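# Carry glass beaker from door-side rack to window bench

## Task

Pick the beaker up from the drying rack on the shelved bench by the door and set it down upright, opening facing up, on the work top of the shelved bench by the window. The task fails if the beaker ever touches the floor, if it breaks (a drop of more than a few centimetres or a hard knock will break it), or if the robot falls over or is left leaning.

## Robot and tools

Robot: TidyBot++, a wheeled base (0.54 m long, 0.50 m wide, 0.38 m high) on four driven casters, carrying one seven-joint arm with a two-finger gripper. The shoulder sits 0.12 m ahead of the base centre, 0.68 m off the floor. At the start the arm is folded with the hand aimed down. A hand aimed straight down reaches at most about 0.94 m high, and only near the base. Cameras: base_camera (fixed on the base, looking forward) and wrist_camera (looks along the hand).

Frames: base frame has its origin on the floor below the base centre, x forward, y left, z up, in metres. hand_pose is the point between the finger pads, in the base frame; its z axis runs out along the fingers and the fingers close along its y axis. base_odometry is the base frame as it was at scene start, built only from wheel turns (slip counts as travel); heading in rad, left positive.

move: one action per call. Arguments:
- base: object with any of translate_m (forward +), strafe_m (left +), both in metres from -2 to 2, and rotate_rad (counter-clockwise +) from -6.3 to 6.3. All are offsets from where the base currently is, measured along its axes at the start of the command; the base drives straight to that point.
- joints: object keyed by joint_1_rad ... joint_7_rad (radians) and gripper_pos (0 open, 1 closed; pad gap about 85 x (1 - gripper_pos) mm). These are absolute targets. joint_2_rad is limited to ±2.249, joint_4_rad to ±2.579, joint_6_rad to ±2.099; joints 1, 3, 5, 7 turn freely but go the short way, so send steps under half a turn. joint_1_rad positive turns the arm clockwise seen from above, the reverse of rotate_rad.
- target: one list of seven numbers [x, y, z, qw, qx, qy, qz], an absolute hand pose in the base frame (metres, then a unit quaternion), the same form hand_pose prints. With target, joints may only carry gripper_pos.
- speeds: caps for this action only: translate_m/strafe_m 0.05 to 0.5 m/s (give the speed under just one of them when using both), rotate_rad 0.1 to 1.57 rad/s, gripper_pos 0.234 to 0.993 per second.
- cameras: list of base_camera, wrist_camera or all; [] for no images.
- blocking: true (default) returns when everything is at rest; false returns in about half a second while motion continues.
An unknown key makes a call invalid; a value out of range gets it refused, and a refusal or an unrequested stop cancels the rest of the calls in your reply.

wait(seconds 0 to 10, cameras) lets the scene run with no new command and reports state; it ends early once moves settle. stop(cameras) brakes all running motions; braked parts report "stopped" and may keep pressing. zoom_image(camera, region [x0, y0, x1, y1] in pixels of the latest image, origin top-left, at most 504 by 504) gives a finer view. read_manual returns licence text only. finished_scene(scene = current scene number) ends the scene; the beaker must stay in place without help.

Result lines: "move" says done or the worst status. base_status, joint_status, hand_status give done, moving, off_target, stopped, not_followed, contact_stop, time_out, torque_fault or limit_stop_at_motor_heat. hand_status is done within 10 mm and 2 degrees; off_target is normal, usually within 3 cm. To fix a hand position, add (wanted - hand_pose) to the xyz of the last target; to keep the hand still, resend hand_target, not hand_pose. For joints, resend last command + (wanted - reading). "joint command not followed" / "pose unreachable" mean a check held the arm back; "ARM HIT" means a hard hit on the base or the arm itself. motor_effort is percent of each motor's maximum, with the peak in brackets; a rise when lowering a held object signals it has reached a surface. base_tilt (degrees, forward and right positive) shows leaning. Motor temperatures: MOTOR HOT appears at 60 °C; at 75 °C the arm sinks for a while.

Cautions: the arm does not avoid furniture and keeps pushing if blocked; nothing stops it hitting the base. Poses low, forward and close to the base often fail or drive into it. A held load makes the arm sag, so correct it rather than commanding joints to their current readings. Driving or turning while the arm is caught above about 0.6 m, or reaching far out or swinging a stretched arm, can tip the robot; back away or pull the arm in to straighten it. Hits can cause a torque fault that freezes the arm for 10 s. Grip the beaker gently (slow gripper speed, target just past contact), do not squeeze it hard while it still rests on the rack, never open the fingers while it moves or is more than a few millimetres above the bench, swing it slowly, and lower it until effort shows contact before releasing. Check placement with the cameras, since hand_pose can be a centimetre or two off.

Each tool is called after "Emit:" as name([rows], argument=value, ...), one row to a line, values as JSON.

## Session

Emit:
move()

Scene clock: 0.00 s.
Motor temperatures (°C): [42 31 35 35 41 43 47]
base_odometry: x=+0.000 y=+0.000 heading=+0.000
base_tilt: forward=+0.7 right=-0.3
base_status: not commanded
joint_positions: joint_1_rad=-0.013 joint_2_rad=-0.381 joint_3_rad=+3.178 joint_4_rad=-2.543 joint_5_rad=+0.040 joint_6_rad=-0.837 joint_7_rad=+1.600 gripper_pos=+0.000
joint_status: not commanded
motor_effort: joint_1_rad=+0 joint_2_rad=-1 joint_3_rad=+0 joint_4_rad=+12 joint_5_rad=-1 joint_6_rad=+1 joint_7_rad=+0
hand_pose: x=+0.2682 y=-0.0097 z=+0.5892 quat_wxyz=(+0.011, +0.997, +0.016, +0.071) (m; base frame)
hand_target: x=+0.2670 y=-0.0097 z=+0.5885 quat_wxyz=(+0.011, +0.997, +0.016, +0.070) (m; base frame)
hand_status: not commanded
pictures: base_camera, wrist_camera

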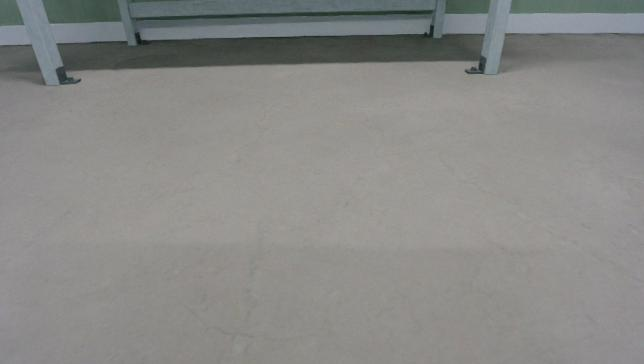

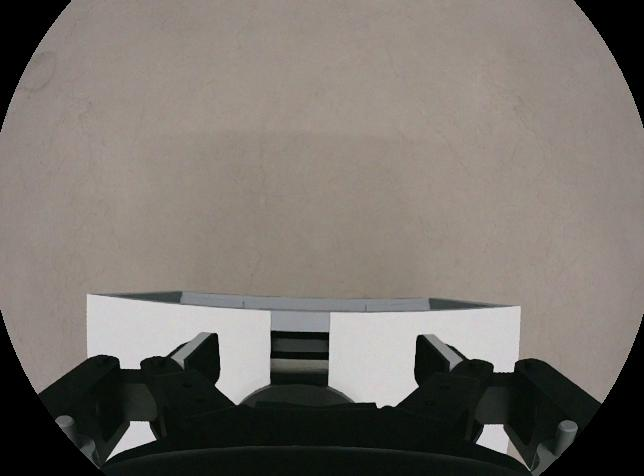

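Emit:
move(joints={"joint_6_rad": 0.5})

Emit:
move(base={"rotate_rad": 1.57})

Emit:
move(base={"rotate_rad": 1.57})

Emit:
move(base={"rotate_rad": 1.57})

Scene clock: 2.80 s.
Motor temperatures (°C): [42 31 35 35 41 43 47]
move: done
base_odometry: x=+0.000 y=+0.000 heading=+0.000
base_tilt: forward=+0.8 right=-0.2
base_status: not commanded
joint_positions: joint_1_rad=-0.013 joint_2_rad=-0.381 joint_3_rad=+3.178 joint_4_rad=-2.543 joint_5_rad=+0.040 joint_6_rad=+0.448 joint_7_rad=+1.600 gripper_pos=+0.000
joint_status: all done
motor_effort: joint_1_rad=+0(1) joint_2_rad=-5(6) joint_3_rad=-1(2) joint_4_rad=+17(17) joint_5_rad=-1(1) joint_6_rad=+9(9) joint_7_rad=+0(1)
hand_pose: x=+0.5322 y=-0.0041 z=+0.8531 quat_wxyz=(+0.017, +0.756, +0.018, +0.655) (m; base frame)
hand_target: x=+0.5336 y=-0.0037 z=+0.8674 quat_wxyz=(+0.017, +0.739, +0.018, +0.673) (m; base frame)
hand_status: not commanded
pictures: base_camera, wrist_camera
camera_calibration:
wrist_camera: T_world_to_cam=[[0.013099, -0.998441, 0.0542562, -0.0555953], [-0.103921, -0.0553264, -0.993046, 0.963015], [0.994499, 0.00736954, -0.104483, -0.307202], [0, 0, 0, 1]] pos_world=[0.406318, 0.0000354617, 0.927237]

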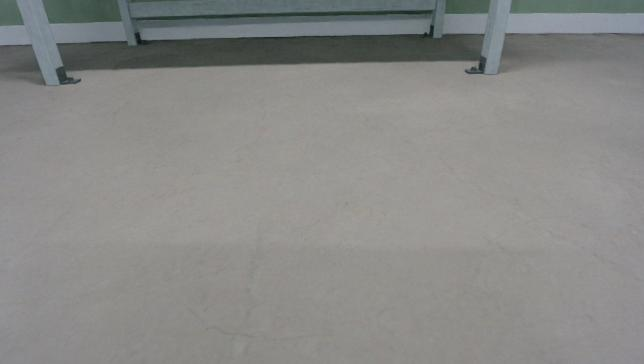

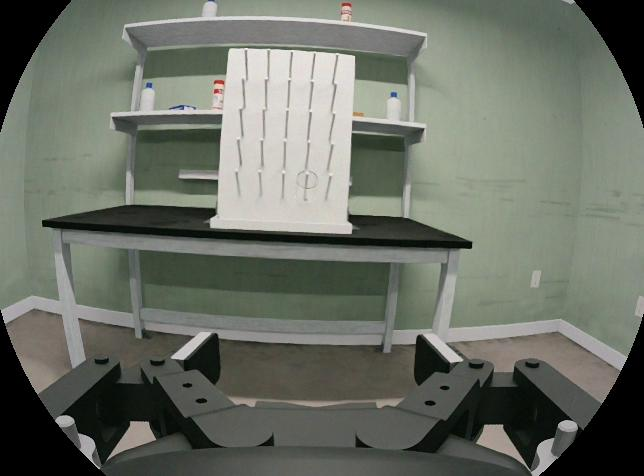

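Scene clock: 5.10 s.
Motor temperatures (°C): [42 31 35 35 41 43 47]
move: done
base_odometry: x=+0.000 y=+0.000 heading=+1.570
base_tilt: forward=+0.8 right=-0.2
base_status: done
joint_positions: joint_1_rad=-0.013 joint_2_rad=-0.381 joint_3_rad=+3.178 joint_4_rad=-2.543 joint_5_rad=+0.040 joint_6_rad=+0.449 joint_7_rad=+1.600 gripper_pos=+0.000
joint_status: not commanded
motor_effort: joint_1_rad=+0(1) joint_2_rad=-5(7) joint_3_rad=+0(2) joint_4_rad=+16(17) joint_5_rad=-1(1) joint_6_rad=+8(9) joint_7_rad=-1(1)
hand_pose: x=+0.5322 y=-0.0041 z=+0.8531 quat_wxyz=(+0.017, +0.756, +0.018, +0.655) (m; base frame)
hand_target: x=+0.5336 y=-0.0037 z=+0.8674 quat_wxyz=(+0.017, +0.739, +0.018, +0.673) (m; base frame)
hand_status: not commanded
pictures: base_camera, wrist_camera
camera_calibration:
wrist_camera: T_world_to_cam=[[0.0130969, -0.998441, 0.0542569, -0.0555955], [-0.10386, -0.0553264, -0.993052, 0.963007], [0.994506, 0.00737074, -0.104423, -0.307258], [0, 0, 0, 1]] pos_world=[0.406316, 0.0000356772, 0.927248]

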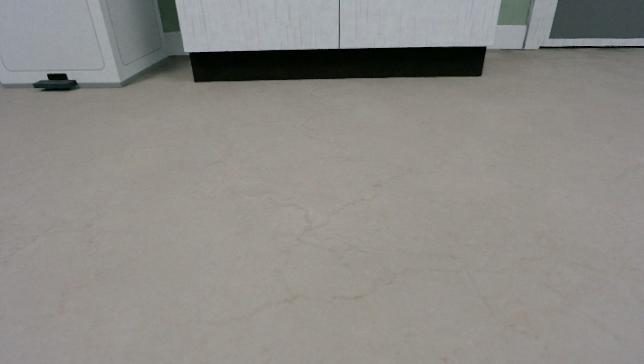

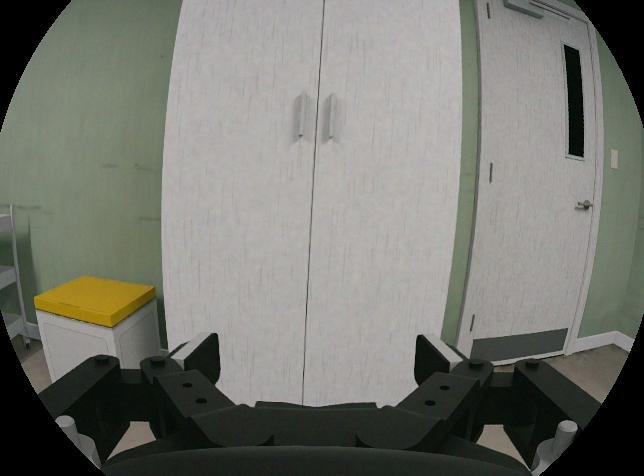

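Scene clock: 7.40 s.
Motor temperatures (°C): [42 31 35 35 41 43 47]
move: done
base_odometry: x=+0.000 y=+0.000 heading=+3.139
base_tilt: forward=+0.7 right=-0.3
base_status: done
joint_positions: joint_1_rad=-0.013 joint_2_rad=-0.381 joint_3_rad=+3.178 joint_4_rad=-2.543 joint_5_rad=+0.040 joint_6_rad=+0.449 joint_7_rad=+1.600 gripper_pos=+0.000
joint_status: not commanded
motor_effort: joint_1_rad=+0(1) joint_2_rad=-5(6) joint_3_rad=-1(3) joint_4_rad=+17(17) joint_5_rad=-1(1) joint_6_rad=+8(9) joint_7_rad=+0(1)
hand_pose: x=+0.5322 y=-0.0041 z=+0.8531 quat_wxyz=(+0.017, +0.756, +0.018, +0.655) (m; base frame)
hand_target: x=+0.5336 y=-0.0037 z=+0.8674 quat_wxyz=(+0.017, +0.739, +0.018, +0.673) (m; base frame)
hand_status: not commanded
pictures: base_camera, wrist_camera
camera_calibration:
wrist_camera: T_world_to_cam=[[0.0130969, -0.998441, 0.0542569, -0.0555955], [-0.10386, -0.0553264, -0.993052, 0.963007], [0.994506, 0.00737074, -0.104423, -0.307258], [0, 0, 0, 1]] pos_world=[0.406316, 0.0000356772, 0.927248]

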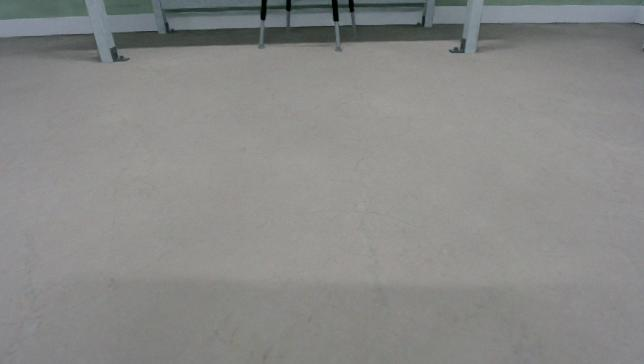

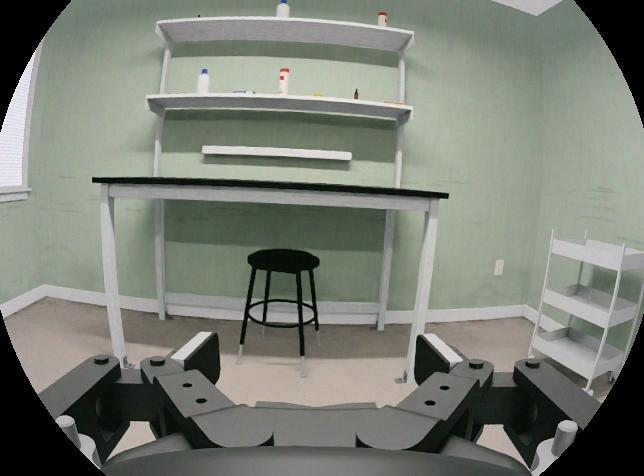

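Scene clock: 9.70 s.
Motor temperatures (°C): [42 31 35 35 41 43 47]
move: done
base_odometry: x=+0.000 y=+0.000 heading=-1.574
base_tilt: forward=+0.7 right=-0.3
base_status: done
joint_positions: joint_1_rad=-0.013 joint_2_rad=-0.381 joint_3_rad=+3.178 joint_4_rad=-2.543 joint_5_rad=+0.040 joint_6_rad=+0.449 joint_7_rad=+1.600 gripper_pos=+0.000
joint_status: not commanded
motor_effort: joint_1_rad=+0(1) joint_2_rad=-5(7) joint_3_rad=-1(3) joint_4_rad=+17(17) joint_5_rad=-1(1) joint_6_rad=+8(9) joint_7_rad=+0(1)
hand_pose: x=+0.5322 y=-0.0041 z=+0.8531 quat_wxyz=(+0.017, +0.756, +0.018, +0.655) (m; base frame)
hand_target: x=+0.5336 y=-0.0037 z=+0.8674 quat_wxyz=(+0.017, +0.739, +0.018, +0.673) (m; base frame)
hand_status: not commanded
pictures: base_camera, wrist_camera
camera_calibration:
wrist_camera: T_world_to_cam=[[0.0130948, -0.998441, 0.0542576, -0.0555956], [-0.1038, -0.0553264, -0.993058, 0.963], [0.994512, 0.00737194, -0.104362, -0.307314], [0, 0, 0, 1]] pos_world=[0.406314, 0.0000358928, 0.927259]

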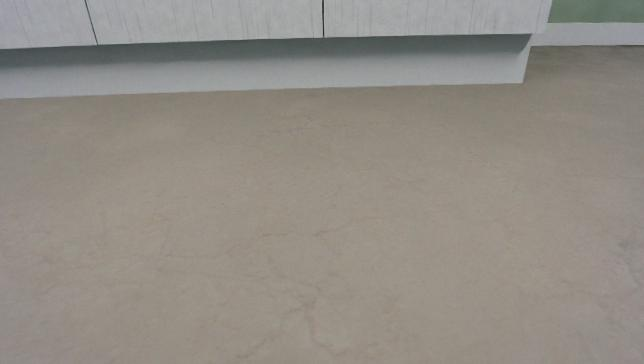

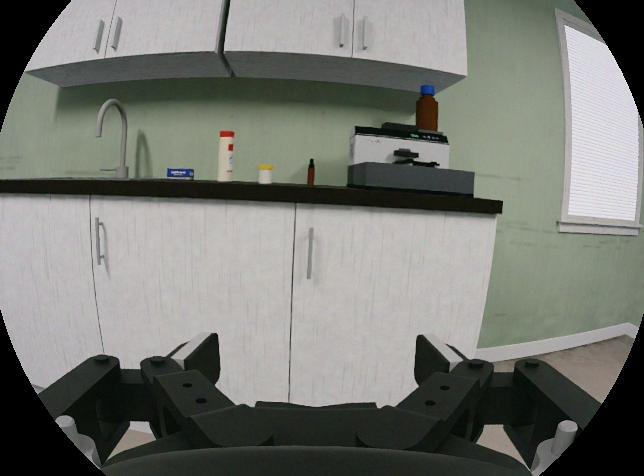

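Emit:
move(base={"rotate_rad": 1.574})

Emit:
zoom_image(camera="wrist_camera", region=[200, 30, 380, 250])

Emit:
zoom_image(camera="wrist_camera", region=[270, 140, 350, 220])

Scene clock: 12.50 s.
Motor temperatures (°C): [42 31 35 35 41 43 47]
move: done
base_odometry: x=+0.000 y=+0.000 heading=+0.000
base_tilt: forward=+0.8 right=-0.3
base_status: done
joint_positions: joint_1_rad=-0.013 joint_2_rad=-0.381 joint_3_rad=+3.178 joint_4_rad=-2.543 joint_5_rad=+0.040 joint_6_rad=+0.449 joint_7_rad=+1.600 gripper_pos=+0.000
joint_status: not commanded
motor_effort: joint_1_rad=+0(1) joint_2_rad=-6(6) joint_3_rad=-1(2) joint_4_rad=+17(17) joint_5_rad=-1(1) joint_6_rad=+9(9) joint_7_rad=+0(1)
hand_pose: x=+0.5322 y=-0.0041 z=+0.8531 quat_wxyz=(+0.017, +0.756, +0.018, +0.655) (m; base frame)
hand_target: x=+0.5336 y=-0.0037 z=+0.8674 quat_wxyz=(+0.017, +0.739, +0.018, +0.673) (m; base frame)
hand_status: not commanded
pictures: base_camera, wrist_camera
camera_calibration:
wrist_camera: T_world_to_cam=[[0.0130948, -0.998441, 0.0542576, -0.0555956], [-0.1038, -0.0553264, -0.993058, 0.963], [0.994512, 0.00737194, -0.104362, -0.307314], [0, 0, 0, 1]] pos_world=[0.406314, 0.0000358928, 0.927259]

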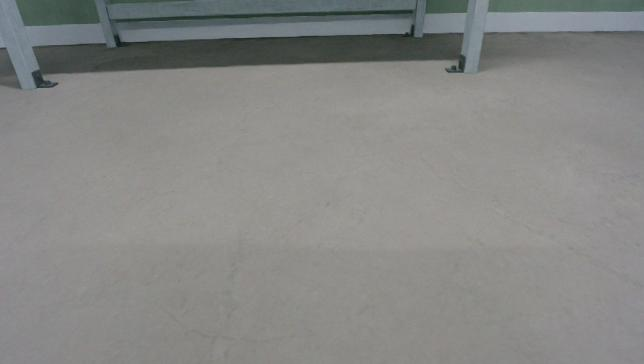

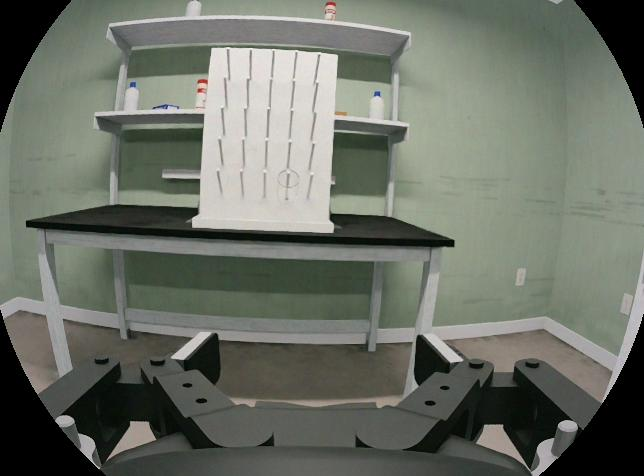

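Scaled by 2.291.

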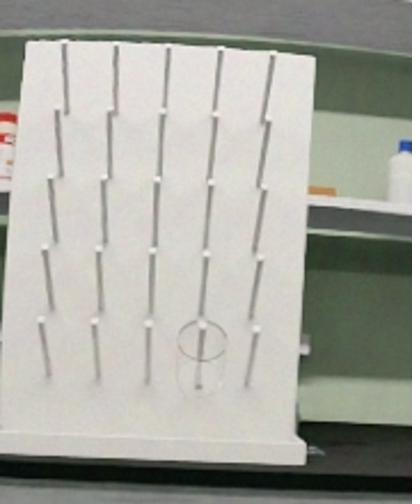

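Scaled by 6.300.

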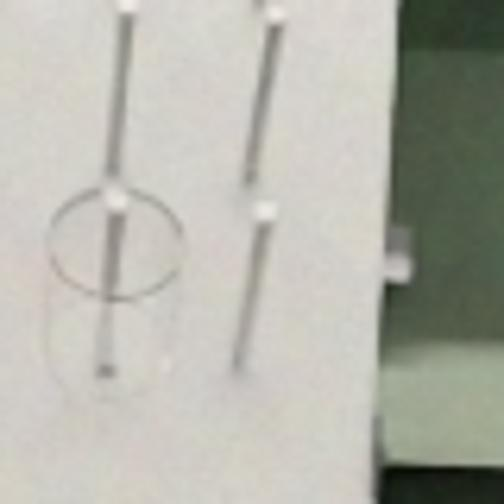

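Emit:
move(base={"translate_m": 0.4, "strafe_m": 0.1})

Emit:
zoom_image(camera="wrist_camera", region=[140, 0, 480, 260])

Emit:
zoom_image(camera="wrist_camera", region=[270, 120, 370, 220])

Scene clock: 19.07 s.
Motor temperatures (°C): [42 31 35 35 41 43 47]
move: done
base_odometry: x=+0.400 y=+0.100 heading=+0.000
base_tilt: forward=+0.7 right=-0.2
base_status: done
joint_positions: joint_1_rad=-0.013 joint_2_rad=-0.378 joint_3_rad=+3.178 joint_4_rad=-2.543 joint_5_rad=+0.040 joint_6_rad=+0.450 joint_7_rad=+1.600 gripper_pos=+0.000
joint_status: not commanded
motor_effort: joint_1_rad=+0(1) joint_2_rad=-5(8) joint_3_rad=+0(2) joint_4_rad=+17(17) joint_5_rad=-1(1) joint_6_rad=+9(9) joint_7_rad=+0(1)
hand_pose: x=+0.5328 y=-0.0041 z=+0.8525 quat_wxyz=(+0.017, +0.756, +0.018, +0.654) (m; base frame)
hand_target: x=+0.5336 y=-0.0037 z=+0.8674 quat_wxyz=(+0.017, +0.739, +0.018, +0.673) (m; base frame)
hand_status: not commanded
pictures: base_camera, wrist_camera
camera_calibration:
wrist_camera: T_world_to_cam=[[0.013191, -0.998439, 0.0542757, -0.0556175], [-0.104967, -0.0553632, -0.992933, 0.962918], [0.994388, 0.00740062, -0.105534, -0.306871], [0, 0, 0, 1]] pos_world=[0.406957, 0.0000506019, 0.926747]

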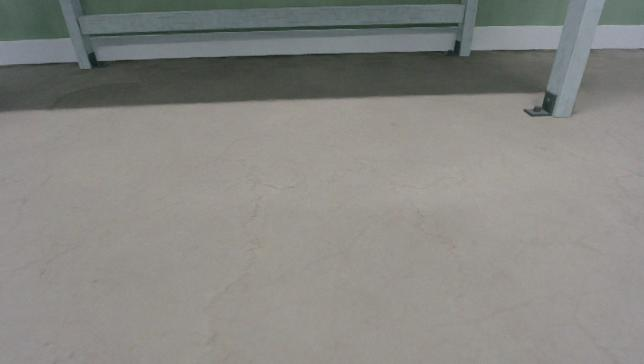

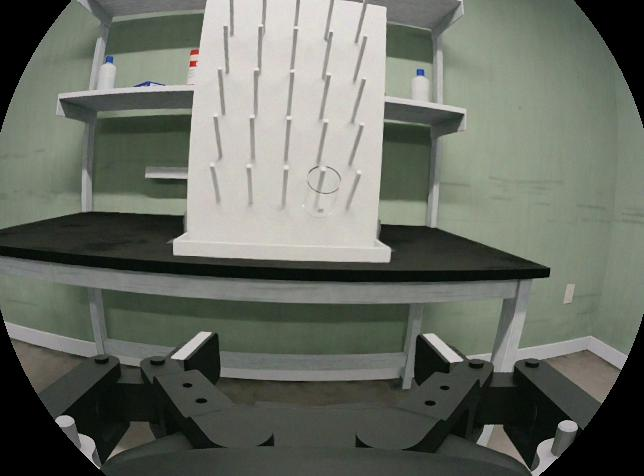

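Scaled by 1.482.

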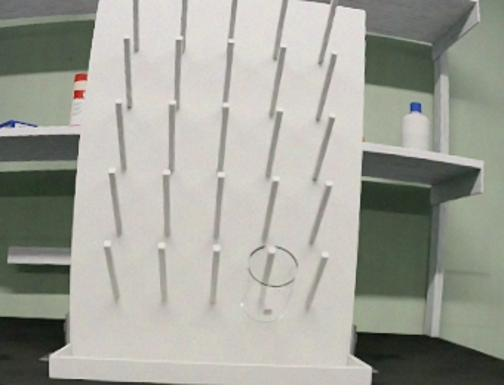

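Scaled by 5.040.

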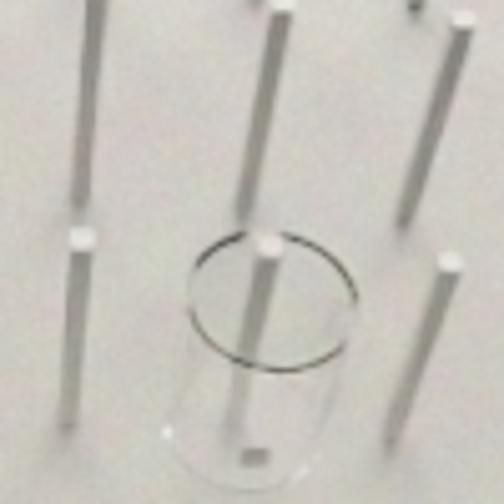

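Emit:
move(base={"translate_m": 0.2, "strafe_m": -0.1, "rotate_rad": 0.09}, target=[0.60, 0, 1.0, 0, 0.891, 0, 0.454])

Emit:
zoom_image(camera="wrist_camera", region=[140, 0, 480, 260])

Scene clock: 24.00 s.
Motor temperatures (°C): [42 31 35 35 41 43 47]
move: off_target
base_odometry: x=+0.600 y=+0.000 heading=+0.090
base_tilt: forward=+0.8 right=-0.2
base_status: done
joint_positions: joint_1_rad=-0.013 joint_2_rad=-0.196 joint_3_rad=+3.178 joint_4_rad=-1.486 joint_5_rad=+0.040 joint_6_rad=-0.848 joint_7_rad=+1.600 gripper_pos=+0.000
joint_status: not commanded
motor_effort: joint_1_rad=+0(1) joint_2_rad=-12(14) joint_3_rad=-1(2) joint_4_rad=+18(19) joint_5_rad=+0(1) joint_6_rad=+7(9) joint_7_rad=-1(1)
hand_pose: x=+0.6018 y=-0.0211 z=+1.0142 quat_wxyz=(+0.029, +0.877, +0.006, +0.480) (m; base frame)
hand_target: x=+0.6000 y=+0.0000 z=+1.0000 quat_wxyz=(+0.000, +0.891, +0.000, +0.454) (m; base frame)
hand_status: off_target (0.026 m and 4.8 deg from the pose sent, 0.162 m and 27.9 deg at the start)
pictures: base_camera, wrist_camera
camera_calibration:
wrist_camera: T_world_to_cam=[[-0.00870689, -0.998278, 0.0580039, -0.072956], [-0.506505, -0.0456115, -0.86103, 1.23791], [0.862193, -0.0368761, -0.505236, 0.125692], [0, 0, 0, 1]] pos_world=[0.518, -0.0117327, 1.13361]

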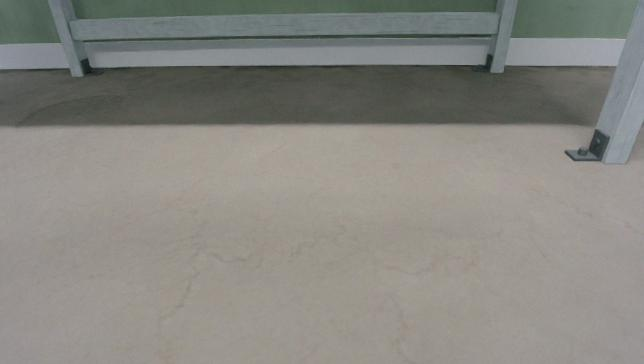

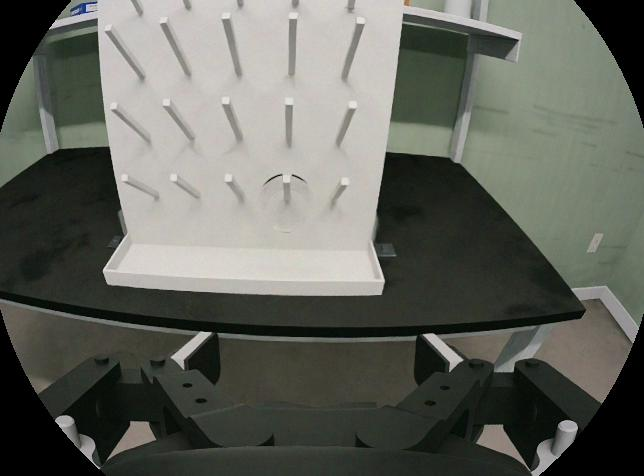

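Scaled by 1.482.

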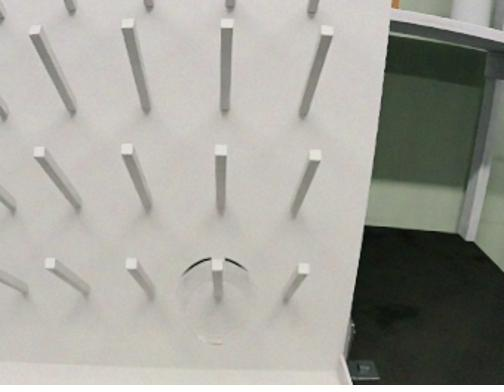

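Emit:
zoom_image(camera="wrist_camera", region=[235, 150, 335, 250])

Scaled by 5.040.

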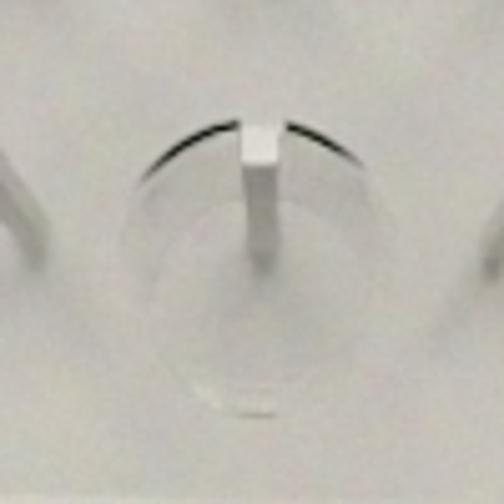

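Emit:
move(base={"translate_m": 0.2, "strafe_m": -0.02, "rotate_rad": 0.08}, target=[0.61, 0.021, 1.02, 0, 0.897, 0, 0.442])

Emit:
zoom_image(camera="wrist_camera", region=[200, 120, 440, 380])

Scene clock: 27.53 s.
Motor temperatures (°C): [42 31 35 35 41 43 47]
move: off_target
base_odometry: x=+0.802 y=-0.002 heading=+0.171
base_tilt: forward=+0.8 right=-0.3
base_status: done
joint_positions: joint_1_rad=-0.024 joint_2_rad=-0.120 joint_3_rad=+3.120 joint_4_rad=-1.347 joint_5_rad=+0.040 joint_6_rad=-0.958 joint_7_rad=+1.558 gripper_pos=+0.000
joint_status: not commanded
motor_effort: joint_1_rad=+0(1) joint_2_rad=-13(18) joint_3_rad=-1(3) joint_4_rad=+17(18) joint_5_rad=+0(1) joint_6_rad=+7(8) joint_7_rad=+0(1)
hand_pose: x=+0.6187 y=+0.0149 z=+1.0262 quat_wxyz=(+0.008, +0.887, +0.018, +0.461) (m; base frame)
hand_target: x=+0.6100 y=+0.0210 z=+1.0200 quat_wxyz=(+0.000, +0.897, +0.000, +0.442) (m; base frame)
hand_status: off_target (0.012 m and 3.3 deg from the pose sent, 0.043 m and 6.0 deg at the start)
pictures: base_camera, wrist_camera
camera_calibration:
wrist_camera: T_world_to_cam=[[0.03425, -0.998911, 0.0316799, -0.0370466], [-0.54303, -0.0452115, -0.838495, 1.25792], [0.839014, 0.0115153, -0.543987, 0.17186], [0, 0, 0, 1]] pos_world=[0.540165, 0.0178872, 1.14942]

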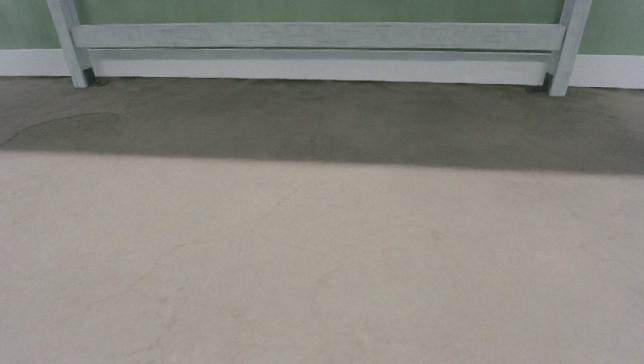

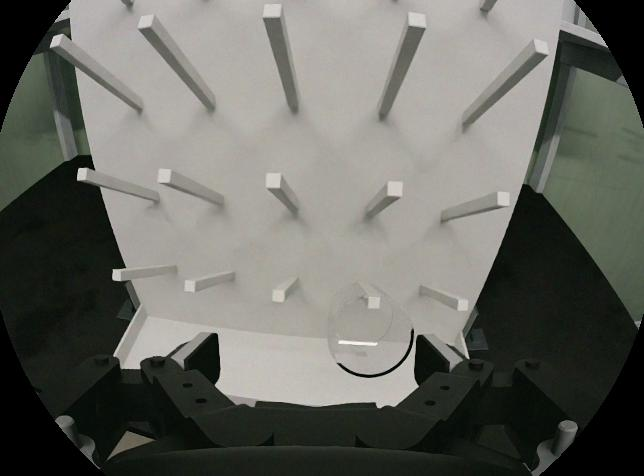

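Scaled by 1.938.

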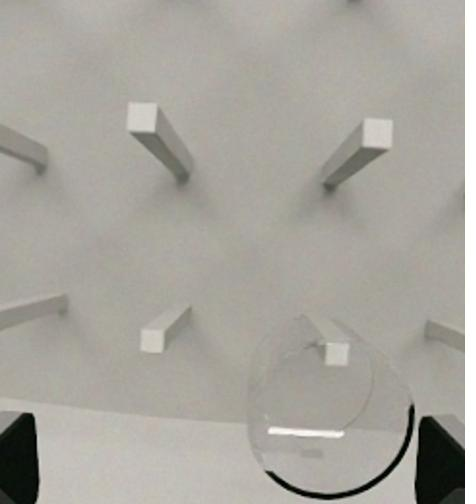

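Emit:
move(base={"strafe_m": -0.043}, target=[0.655, 0.021, 0.966, 0, 0.908, 0, 0.419])

Emit:
zoom_image(camera="wrist_camera", region=[200, 160, 440, 420])

Scene clock: 30.10 s.
Motor temperatures (°C): [42 31 35 36 41 43 47]
move: off_target
base_odometry: x=+0.809 y=-0.045 heading=+0.171
base_tilt: forward=+0.8 right=-0.2
base_status: done
joint_positions: joint_1_rad=-0.036 joint_2_rad=-0.023 joint_3_rad=+3.122 joint_4_rad=-1.358 joint_5_rad=+0.040 joint_6_rad=-0.946 joint_7_rad=+1.558 gripper_pos=+0.000
joint_status: not commanded
motor_effort: joint_1_rad=+0(1) joint_2_rad=-18(21) joint_3_rad=-1(2) joint_4_rad=+18(19) joint_5_rad=+0(1) joint_6_rad=+6(7) joint_7_rad=-1(1)
hand_pose: x=+0.6505 y=+0.0206 z=+0.9733 quat_wxyz=(+0.006, +0.908, +0.023, +0.418) (m; base frame)
hand_target: x=+0.6550 y=+0.0210 z=+0.9660 quat_wxyz=(+0.000, +0.908, +0.000, +0.419) (m; base frame)
hand_status: off_target (0.009 m and 2.8 deg from the pose sent, 0.071 m and 5.8 deg at the start)
pictures: base_camera, wrist_camera
camera_calibration:
wrist_camera: T_world_to_cam=[[0.0467, -0.998439, 0.0306294, -0.0378844], [-0.62009, -0.0530158, -0.782737, 1.22708], [0.78314, 0.0175608, -0.621598, 0.228094], [0, 0, 0, 1]] pos_world=[0.584041, 0.0232239, 1.10343]

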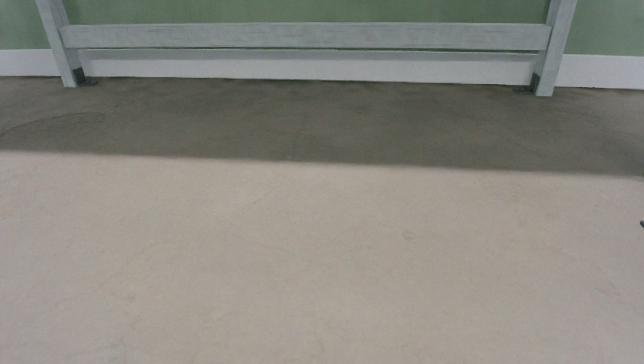

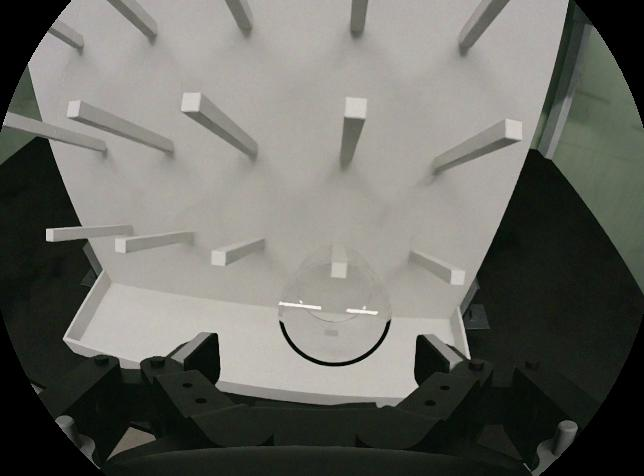

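Scaled by 1.938.

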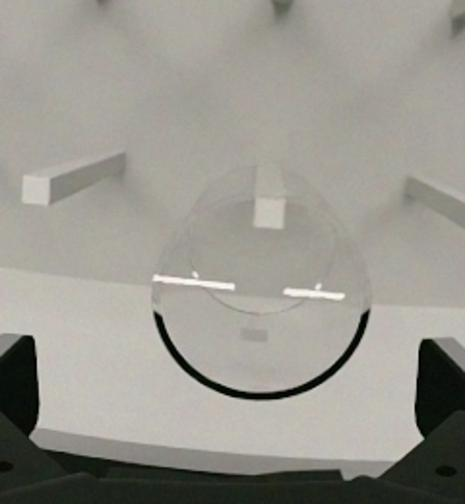

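Emit:
move(target=[0.690, 0.013, 0.944, 0, 0.9136, 0, 0.4067])

Emit:
zoom_image(camera="wrist_camera", region=[200, 180, 440, 440])

Scene clock: 32.90 s.
Motor temperatures (°C): [42 31 35 36 41 43 47]
move: off_target
base_odometry: x=+0.809 y=-0.045 heading=+0.171
base_tilt: forward=+0.8 right=-0.3
base_status: not commanded
joint_positions: joint_1_rad=-0.036 joint_2_rad=+0.062 joint_3_rad=+3.133 joint_4_rad=-1.350 joint_5_rad=+0.040 joint_6_rad=-0.942 joint_7_rad=+1.558 gripper_pos=+0.000
joint_status: not commanded
motor_effort: joint_1_rad=+0(1) joint_2_rad=-21(23) joint_3_rad=-1(2) joint_4_rad=+18(19) joint_5_rad=+0(1) joint_6_rad=+6(7) joint_7_rad=+0(1)
hand_pose: x=+0.6758 y=+0.0159 z=+0.9324 quat_wxyz=(+0.008, +0.923, +0.019, +0.384) (m; base frame)
hand_target: x=+0.6900 y=+0.0130 z=+0.9440 quat_wxyz=(+0.000, +0.914, +0.000, +0.407) (m; base frame)
hand_status: off_target (0.019 m and 3.7 deg from the pose sent, 0.050 m and 3.1 deg at the start)
pictures: base_camera, wrist_camera
camera_calibration:
wrist_camera: T_world_to_cam=[[0.0386666, -0.998796, 0.0301827, -0.0366119], [-0.675824, -0.0483886, -0.735473, 1.20397], [0.736049, 0.00804011, -0.676881, 0.266499], [0, 0, 0, 1]] pos_world=[0.618928, 0.0195477, 1.06698]

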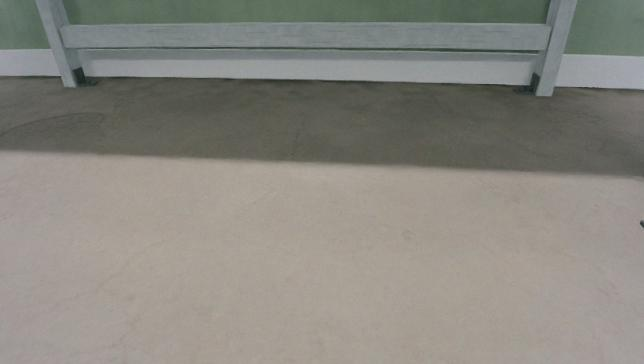

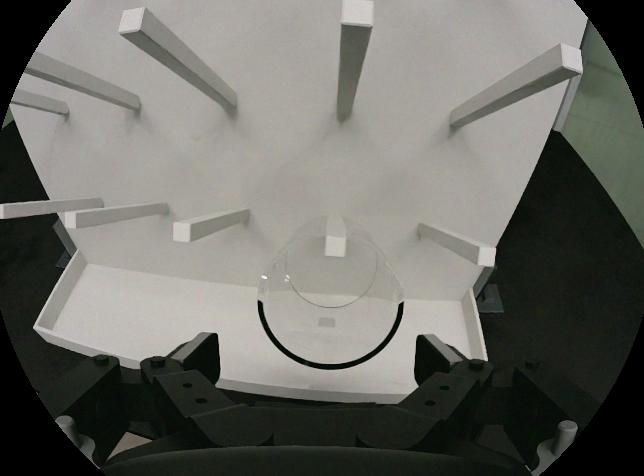

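Scaled by 1.938.

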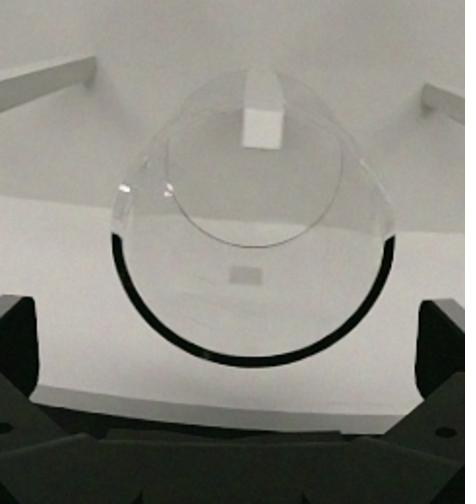

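Emit:
move(target=[0.698, 0.0075, 0.970, 0, 0.9136, 0, 0.4067])

Emit:
zoom_image(camera="wrist_camera", region=[200, 180, 440, 440])

Scene clock: 35.27 s.
Motor temperatures (°C): [42 31 35 36 41 43 47]
move: off_target
base_odometry: x=+0.809 y=-0.045 heading=+0.171
base_tilt: forward=+0.8 right=-0.2
base_status: not commanded
joint_positions: joint_1_rad=-0.036 joint_2_rad=+0.079 joint_3_rad=+3.139 joint_4_rad=-1.233 joint_5_rad=+0.040 joint_6_rad=-0.946 joint_7_rad=+1.558 gripper_pos=+0.000
joint_status: not commanded
motor_effort: joint_1_rad=+0(1) joint_2_rad=-22(22) joint_3_rad=-1(2) joint_4_rad=+18(18) joint_5_rad=+0(1) joint_6_rad=+7(7) joint_7_rad=+0(1)
hand_pose: x=+0.6967 y=+0.0132 z=+0.9844 quat_wxyz=(+0.009, +0.904, +0.015, +0.428) (m; base frame)
hand_target: x=+0.6980 y=+0.0075 z=+0.9700 quat_wxyz=(+0.000, +0.914, +0.000, +0.407) (m; base frame)
hand_status: off_target (0.016 m and 3.3 deg from the pose sent, 0.045 m and 3.7 deg at the start)
pictures: base_camera, wrist_camera
camera_calibration:
wrist_camera: T_world_to_cam=[[0.0291736, -0.99913, 0.0298156, -0.0347584], [-0.602978, -0.0413807, -0.796684, 1.26563], [0.797224, 0.00526395, -0.603661, 0.171664], [0, 0, 0, 1]] pos_world=[0.627309, 0.0167409, 1.11297]

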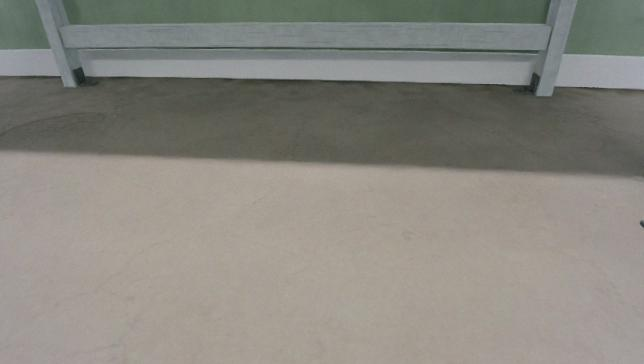

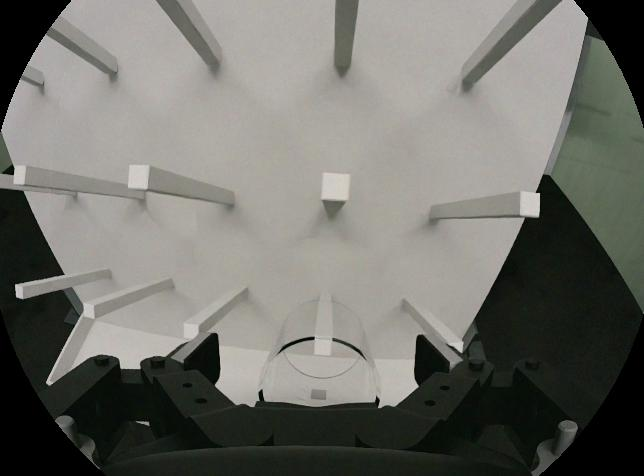

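Scaled by 1.938.

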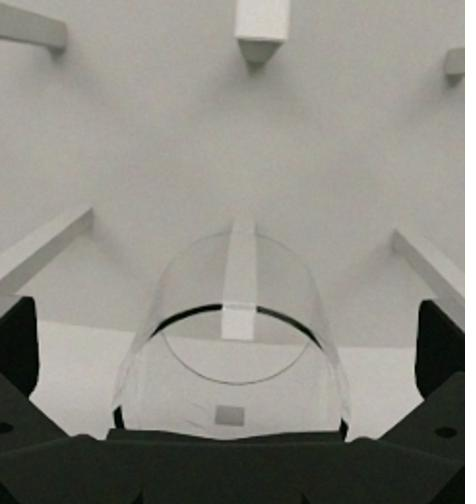

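Emit:
move(target=[0.742, 0.0075, 0.918, 0, 0.9136, 0, 0.4067])

Emit:
zoom_image(camera="wrist_camera", region=[200, 180, 440, 440])

Scene clock: 37.00 s.
Motor temperatures (°C): [42 31 35 36 41 43 47]
move: off_target
base_odometry: x=+0.809 y=-0.045 heading=+0.171
base_tilt: forward=+0.8 right=-0.3
base_status: not commanded
joint_positions: joint_1_rad=-0.036 joint_2_rad=+0.182 joint_3_rad=+3.143 joint_4_rad=-1.262 joint_5_rad=+0.040 joint_6_rad=-0.870 joint_7_rad=+1.558 gripper_pos=+0.000
joint_status: not commanded
motor_effort: joint_1_rad=+0(1) joint_2_rad=-24(29) joint_3_rad=-1(2) joint_4_rad=+18(19) joint_5_rad=+0(1) joint_6_rad=+6(7) joint_7_rad=+0(1)
hand_pose: x=+0.7362 y=+0.0130 z=+0.9251 quat_wxyz=(+0.010, +0.915, +0.016, +0.403) (m; base frame)
hand_target: x=+0.7420 y=+0.0075 z=+0.9180 quat_wxyz=(+0.000, +0.914, +0.000, +0.407) (m; base frame)
hand_status: off_target (0.011 m and 2.2 deg from the pose sent, 0.081 m and 3.3 deg at the start)
pictures: base_camera, wrist_camera
camera_calibration:
wrist_camera: T_world_to_cam=[[0.0299948, -0.999062, 0.0312182, -0.0362177], [-0.646194, -0.0432097, -0.761949, 1.24196], [0.762583, 0.00268147, -0.646884, 0.169968], [0, 0, 0, 1]] pos_world=[0.674019, 0.0170252, 1.05739]

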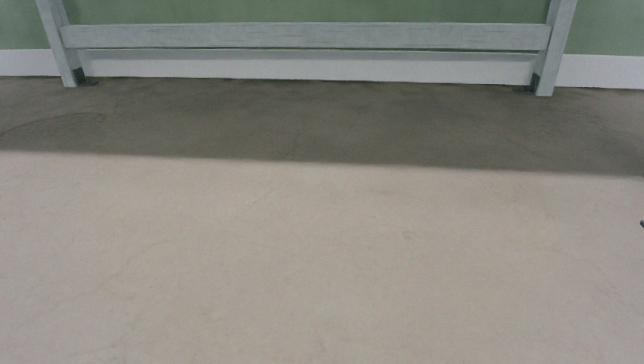

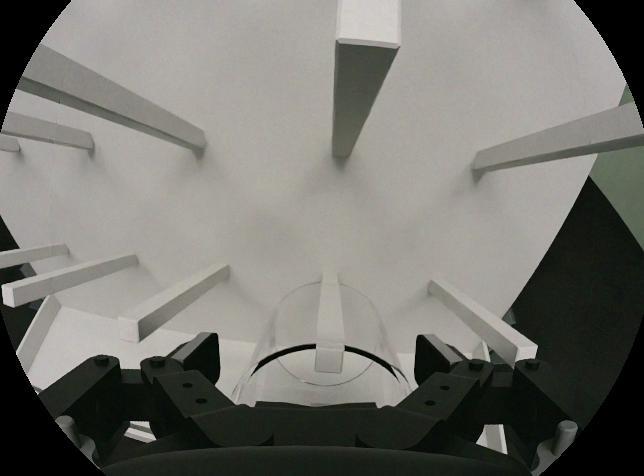

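Scaled by 1.938.

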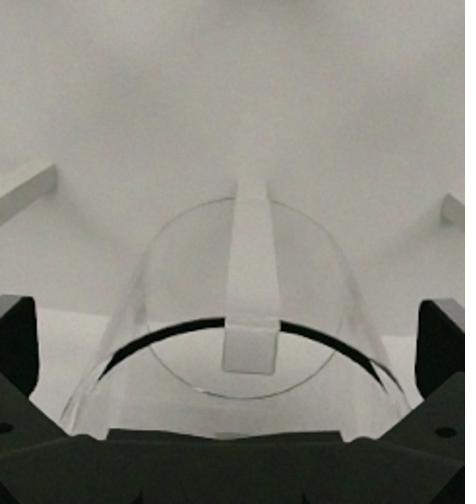

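Emit:
move(target=[0.742, 0.0055, 0.905, 0, 0.9136, 0, 0.4067], cameras=[])

Emit:
move(joints={"gripper_pos": 0.13}, speeds={"gripper_pos": 0.234})

Emit:
zoom_image(camera="wrist_camera", region=[200, 180, 440, 440])

Scene clock: 38.80 s.
Motor temperatures (°C): [42 31 35 36 41 43 47]
move: off_target
base_odometry: x=+0.809 y=-0.045 heading=+0.171
base_tilt: forward=+0.8 right=-0.2
base_status: not commanded
joint_positions: joint_1_rad=-0.036 joint_2_rad=+0.182 joint_3_rad=+3.143 joint_4_rad=-1.303 joint_5_rad=+0.040 joint_6_rad=-0.837 joint_7_rad=+1.558 gripper_pos=+0.000
joint_status: not commanded
motor_effort: joint_1_rad=+0(0) joint_2_rad=-25(27) joint_3_rad=-1(1) joint_4_rad=+18(19) joint_5_rad=+0(1) joint_6_rad=+6(7) joint_7_rad=-1(1)
hand_pose: x=+0.7357 y=+0.0133 z=+0.9102 quat_wxyz=(+0.010, +0.917, +0.016, +0.399) (m; base frame)
hand_target: x=+0.7420 y=+0.0055 z=+0.9050 quat_wxyz=(+0.000, +0.914, +0.000, +0.407) (m; base frame)
hand_status: off_target (0.011 m and 2.4 deg from the pose sent, 0.022 m and 2.2 deg at the start)
pictures: none
No camera images: "cameras" was empty.

Scene clock: 39.67 s.
Motor temperatures (°C): [42 31 35 36 41 43 47]
move: done
base_odometry: x=+0.809 y=-0.045 heading=+0.171
base_tilt: forward=+0.7 right=-0.2
base_status: not commanded
joint_positions: joint_1_rad=-0.036 joint_2_rad=+0.182 joint_3_rad=+3.144 joint_4_rad=-1.303 joint_5_rad=+0.040 joint_6_rad=-0.837 joint_7_rad=+1.558 gripper_pos=+0.132
joint_status: all done
motor_effort: joint_1_rad=+0(1) joint_2_rad=-24(26) joint_3_rad=-1(2) joint_4_rad=+18(18) joint_5_rad=+0(1) joint_6_rad=+6(7) joint_7_rad=-1(1)
hand_pose: x=+0.7357 y=+0.0127 z=+0.9102 quat_wxyz=(+0.010, +0.917, +0.016, +0.399) (m; base frame)
hand_target: x=+0.7420 y=+0.0055 z=+0.9050 quat_wxyz=(+0.000, +0.914, +0.000, +0.407) (m; base frame)
hand_status: not commanded
pictures: base_camera, wrist_camera
camera_calibration:
wrist_camera: T_world_to_cam=[[0.0306347, -0.999032, 0.0315555, -0.0368003], [-0.652961, -0.0439054, -0.756118, 1.22989], [0.756772, 0.00255895, -0.653674, 0.171096], [0, 0, 0, 1]] pos_world=[0.674717, 0.0167963, 1.04294]

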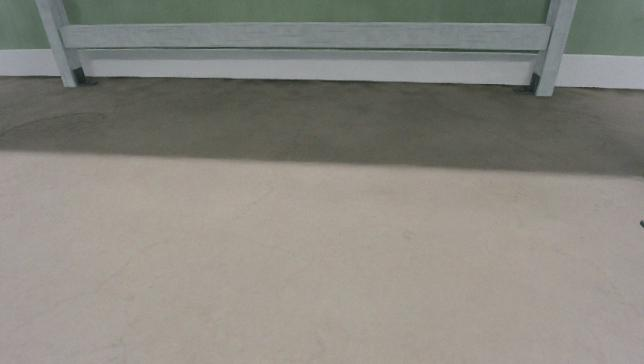

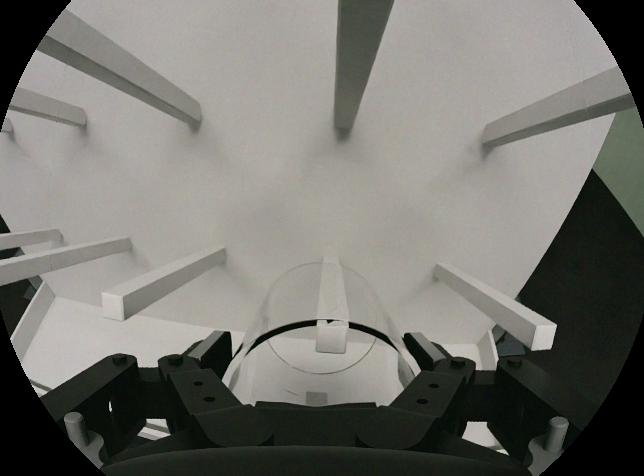

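Scaled by 1.938.

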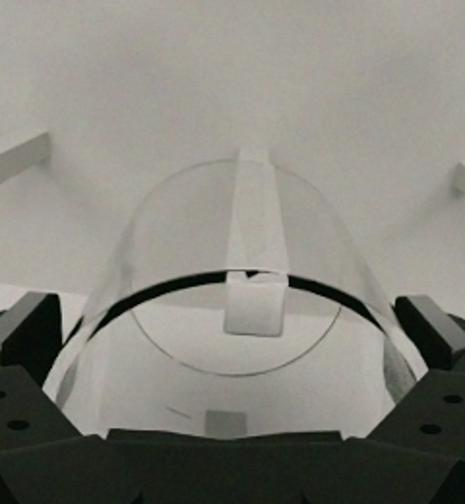

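Emit:
move(joints={"gripper_pos": 0.17}, speeds={"gripper_pos": 0.234}, cameras=["wrist_camera"])

Emit:
zoom_image(camera="wrist_camera", region=[200, 180, 440, 440])

Scene clock: 41.63 s.
Motor temperatures (°C): [42 31 35 36 41 43 47]
move: done
base_odometry: x=+0.809 y=-0.045 heading=+0.171
base_tilt: forward=+0.8 right=-0.3
base_status: not commanded
joint_positions: joint_1_rad=-0.036 joint_2_rad=+0.182 joint_3_rad=+3.146 joint_4_rad=-1.303 joint_5_rad=+0.040 joint_6_rad=-0.837 joint_7_rad=+1.558 gripper_pos=+0.172
joint_status: all done
motor_effort: joint_1_rad=-1(1) joint_2_rad=-25(25) joint_3_rad=-1(2) joint_4_rad=+18(18) joint_5_rad=-1(1) joint_6_rad=+6(7) joint_7_rad=-1(1)
hand_pose: x=+0.7357 y=+0.0119 z=+0.9102 quat_wxyz=(+0.010, +0.917, +0.015, +0.399) (m; base frame)
hand_target: x=+0.7420 y=+0.0055 z=+0.9050 quat_wxyz=(+0.000, +0.914, +0.000, +0.407) (m; base frame)
hand_status: not commanded
pictures: wrist_camera
camera_calibration:
wrist_camera: T_world_to_cam=[[0.0291617, -0.999068, 0.0318263, -0.0368095], [-0.653018, -0.0431476, -0.756112, 1.2299], [0.756781, 0.00126636, -0.653668, 0.171075], [0, 0, 0, 1]] pos_world=[0.674755, 0.0160755, 1.04294]

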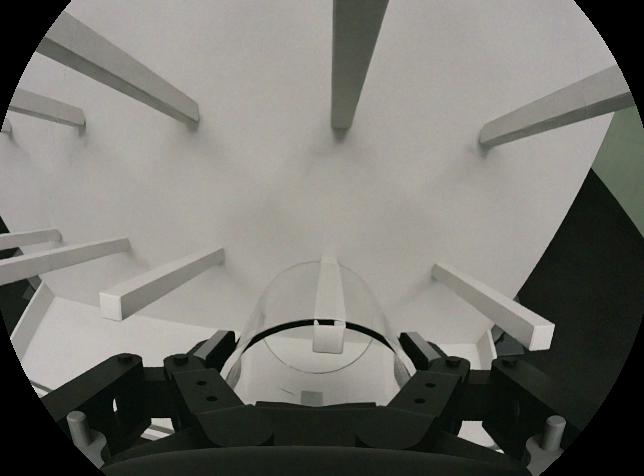

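Scaled by 1.938.

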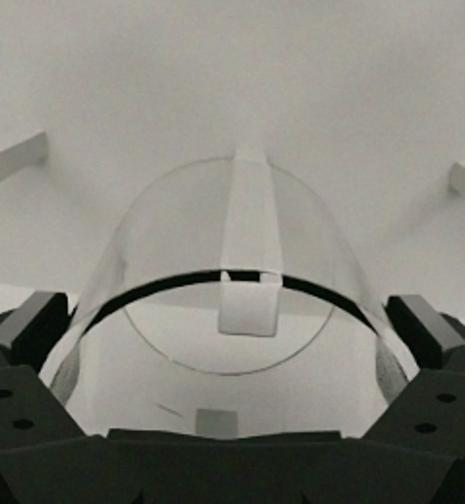

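Emit:
move(joints={"gripper_pos": 0.19}, speeds={"gripper_pos": 0.234}, cameras=[])

Emit:
move(joints={"gripper_pos": 0.21}, speeds={"gripper_pos": 0.234}, cameras=[])

Emit:
move(joints={"gripper_pos": 0.23}, speeds={"gripper_pos": 0.234}, cameras=["wrist_camera"])

Emit:
zoom_image(camera="wrist_camera", region=[200, 180, 440, 440])

Scene clock: 42.67 s.
Motor temperatures (°C): [42 31 35 36 41 43 47]
move: done
base_odometry: x=+0.809 y=-0.045 heading=+0.171
base_tilt: forward=+0.8 right=-0.3
base_status: not commanded
joint_positions: joint_1_rad=-0.036 joint_2_rad=+0.182 joint_3_rad=+3.146 joint_4_rad=-1.303 joint_5_rad=+0.040 joint_6_rad=-0.837 joint_7_rad=+1.558 gripper_pos=+0.191
joint_status: all done
motor_effort: joint_1_rad=-1(1) joint_2_rad=-23(25) joint_3_rad=-1(2) joint_4_rad=+17(18) joint_5_rad=+0(1) joint_6_rad=+6(7) joint_7_rad=+0(1)
hand_pose: x=+0.7357 y=+0.0117 z=+0.9102 quat_wxyz=(+0.011, +0.917, +0.015, +0.399) (m; base frame)
hand_target: x=+0.7420 y=+0.0055 z=+0.9050 quat_wxyz=(+0.000, +0.914, +0.000, +0.407) (m; base frame)
hand_status: not commanded
pictures: none
No camera images: "cameras" was empty.

Scene clock: 43.07 s.
Motor temperatures (°C): [42 31 35 36 41 43 47]
move: done
base_odometry: x=+0.809 y=-0.045 heading=+0.171
base_tilt: forward=+0.7 right=-0.3
base_status: not commanded
joint_positions: joint_1_rad=-0.036 joint_2_rad=+0.182 joint_3_rad=+3.146 joint_4_rad=-1.303 joint_5_rad=+0.040 joint_6_rad=-0.837 joint_7_rad=+1.558 gripper_pos=+0.200
joint_status: all done
motor_effort: joint_1_rad=-1(1) joint_2_rad=-21(25) joint_3_rad=-2(2) joint_4_rad=+17(17) joint_5_rad=+0(1) joint_6_rad=+7(7) joint_7_rad=-1(1)
hand_pose: x=+0.7357 y=+0.0117 z=+0.9102 quat_wxyz=(+0.011, +0.917, +0.015, +0.399) (m; base frame)
hand_target: x=+0.7420 y=+0.0055 z=+0.9050 quat_wxyz=(+0.000, +0.914, +0.000, +0.407) (m; base frame)
hand_status: not commanded
pictures: none
No camera images: "cameras" was empty.

Scene clock: 43.47 s.
Motor temperatures (°C): [42 31 35 36 41 43 47]
move: done
base_odometry: x=+0.809 y=-0.045 heading=+0.171
base_tilt: forward=+0.8 right=-0.3
base_status: not commanded
joint_positions: joint_1_rad=-0.036 joint_2_rad=+0.182 joint_3_rad=+3.146 joint_4_rad=-1.303 joint_5_rad=+0.040 joint_6_rad=-0.837 joint_7_rad=+1.558 gripper_pos=+0.208
joint_status: all done
motor_effort: joint_1_rad=-1(1) joint_2_rad=-20(22) joint_3_rad=-2(2) joint_4_rad=+18(18) joint_5_rad=-1(1) joint_6_rad=+8(9) joint_7_rad=+0(1)
hand_pose: x=+0.7357 y=+0.0117 z=+0.9102 quat_wxyz=(+0.011, +0.917, +0.015, +0.399) (m; base frame)
hand_target: x=+0.7420 y=+0.0055 z=+0.9050 quat_wxyz=(+0.000, +0.914, +0.000, +0.407) (m; base frame)
hand_status: not commanded
pictures: wrist_camera
camera_calibration:
wrist_camera: T_world_to_cam=[[0.028783, -0.999077, 0.0318946, -0.0368111], [-0.652897, -0.0429516, -0.756227, 1.22997], [0.756899, 0.000942591, -0.653531, 0.170928], [0, 0, 0, 1]] pos_world=[0.674727, 0.0158908, 1.04302]

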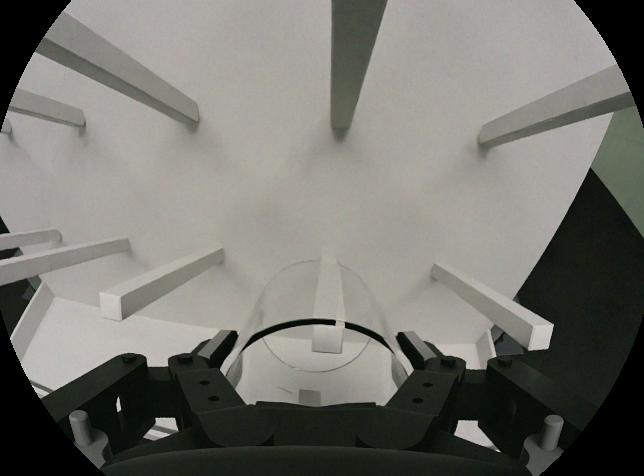

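Scaled by 1.938.

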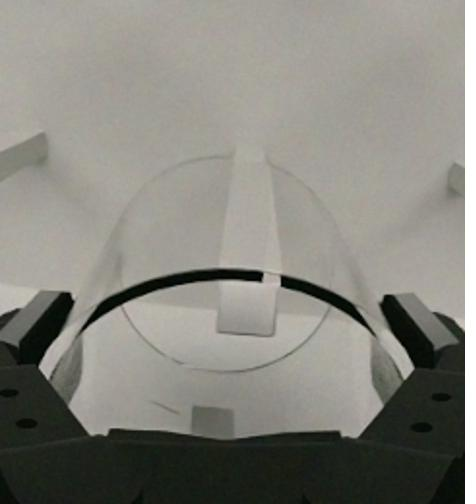

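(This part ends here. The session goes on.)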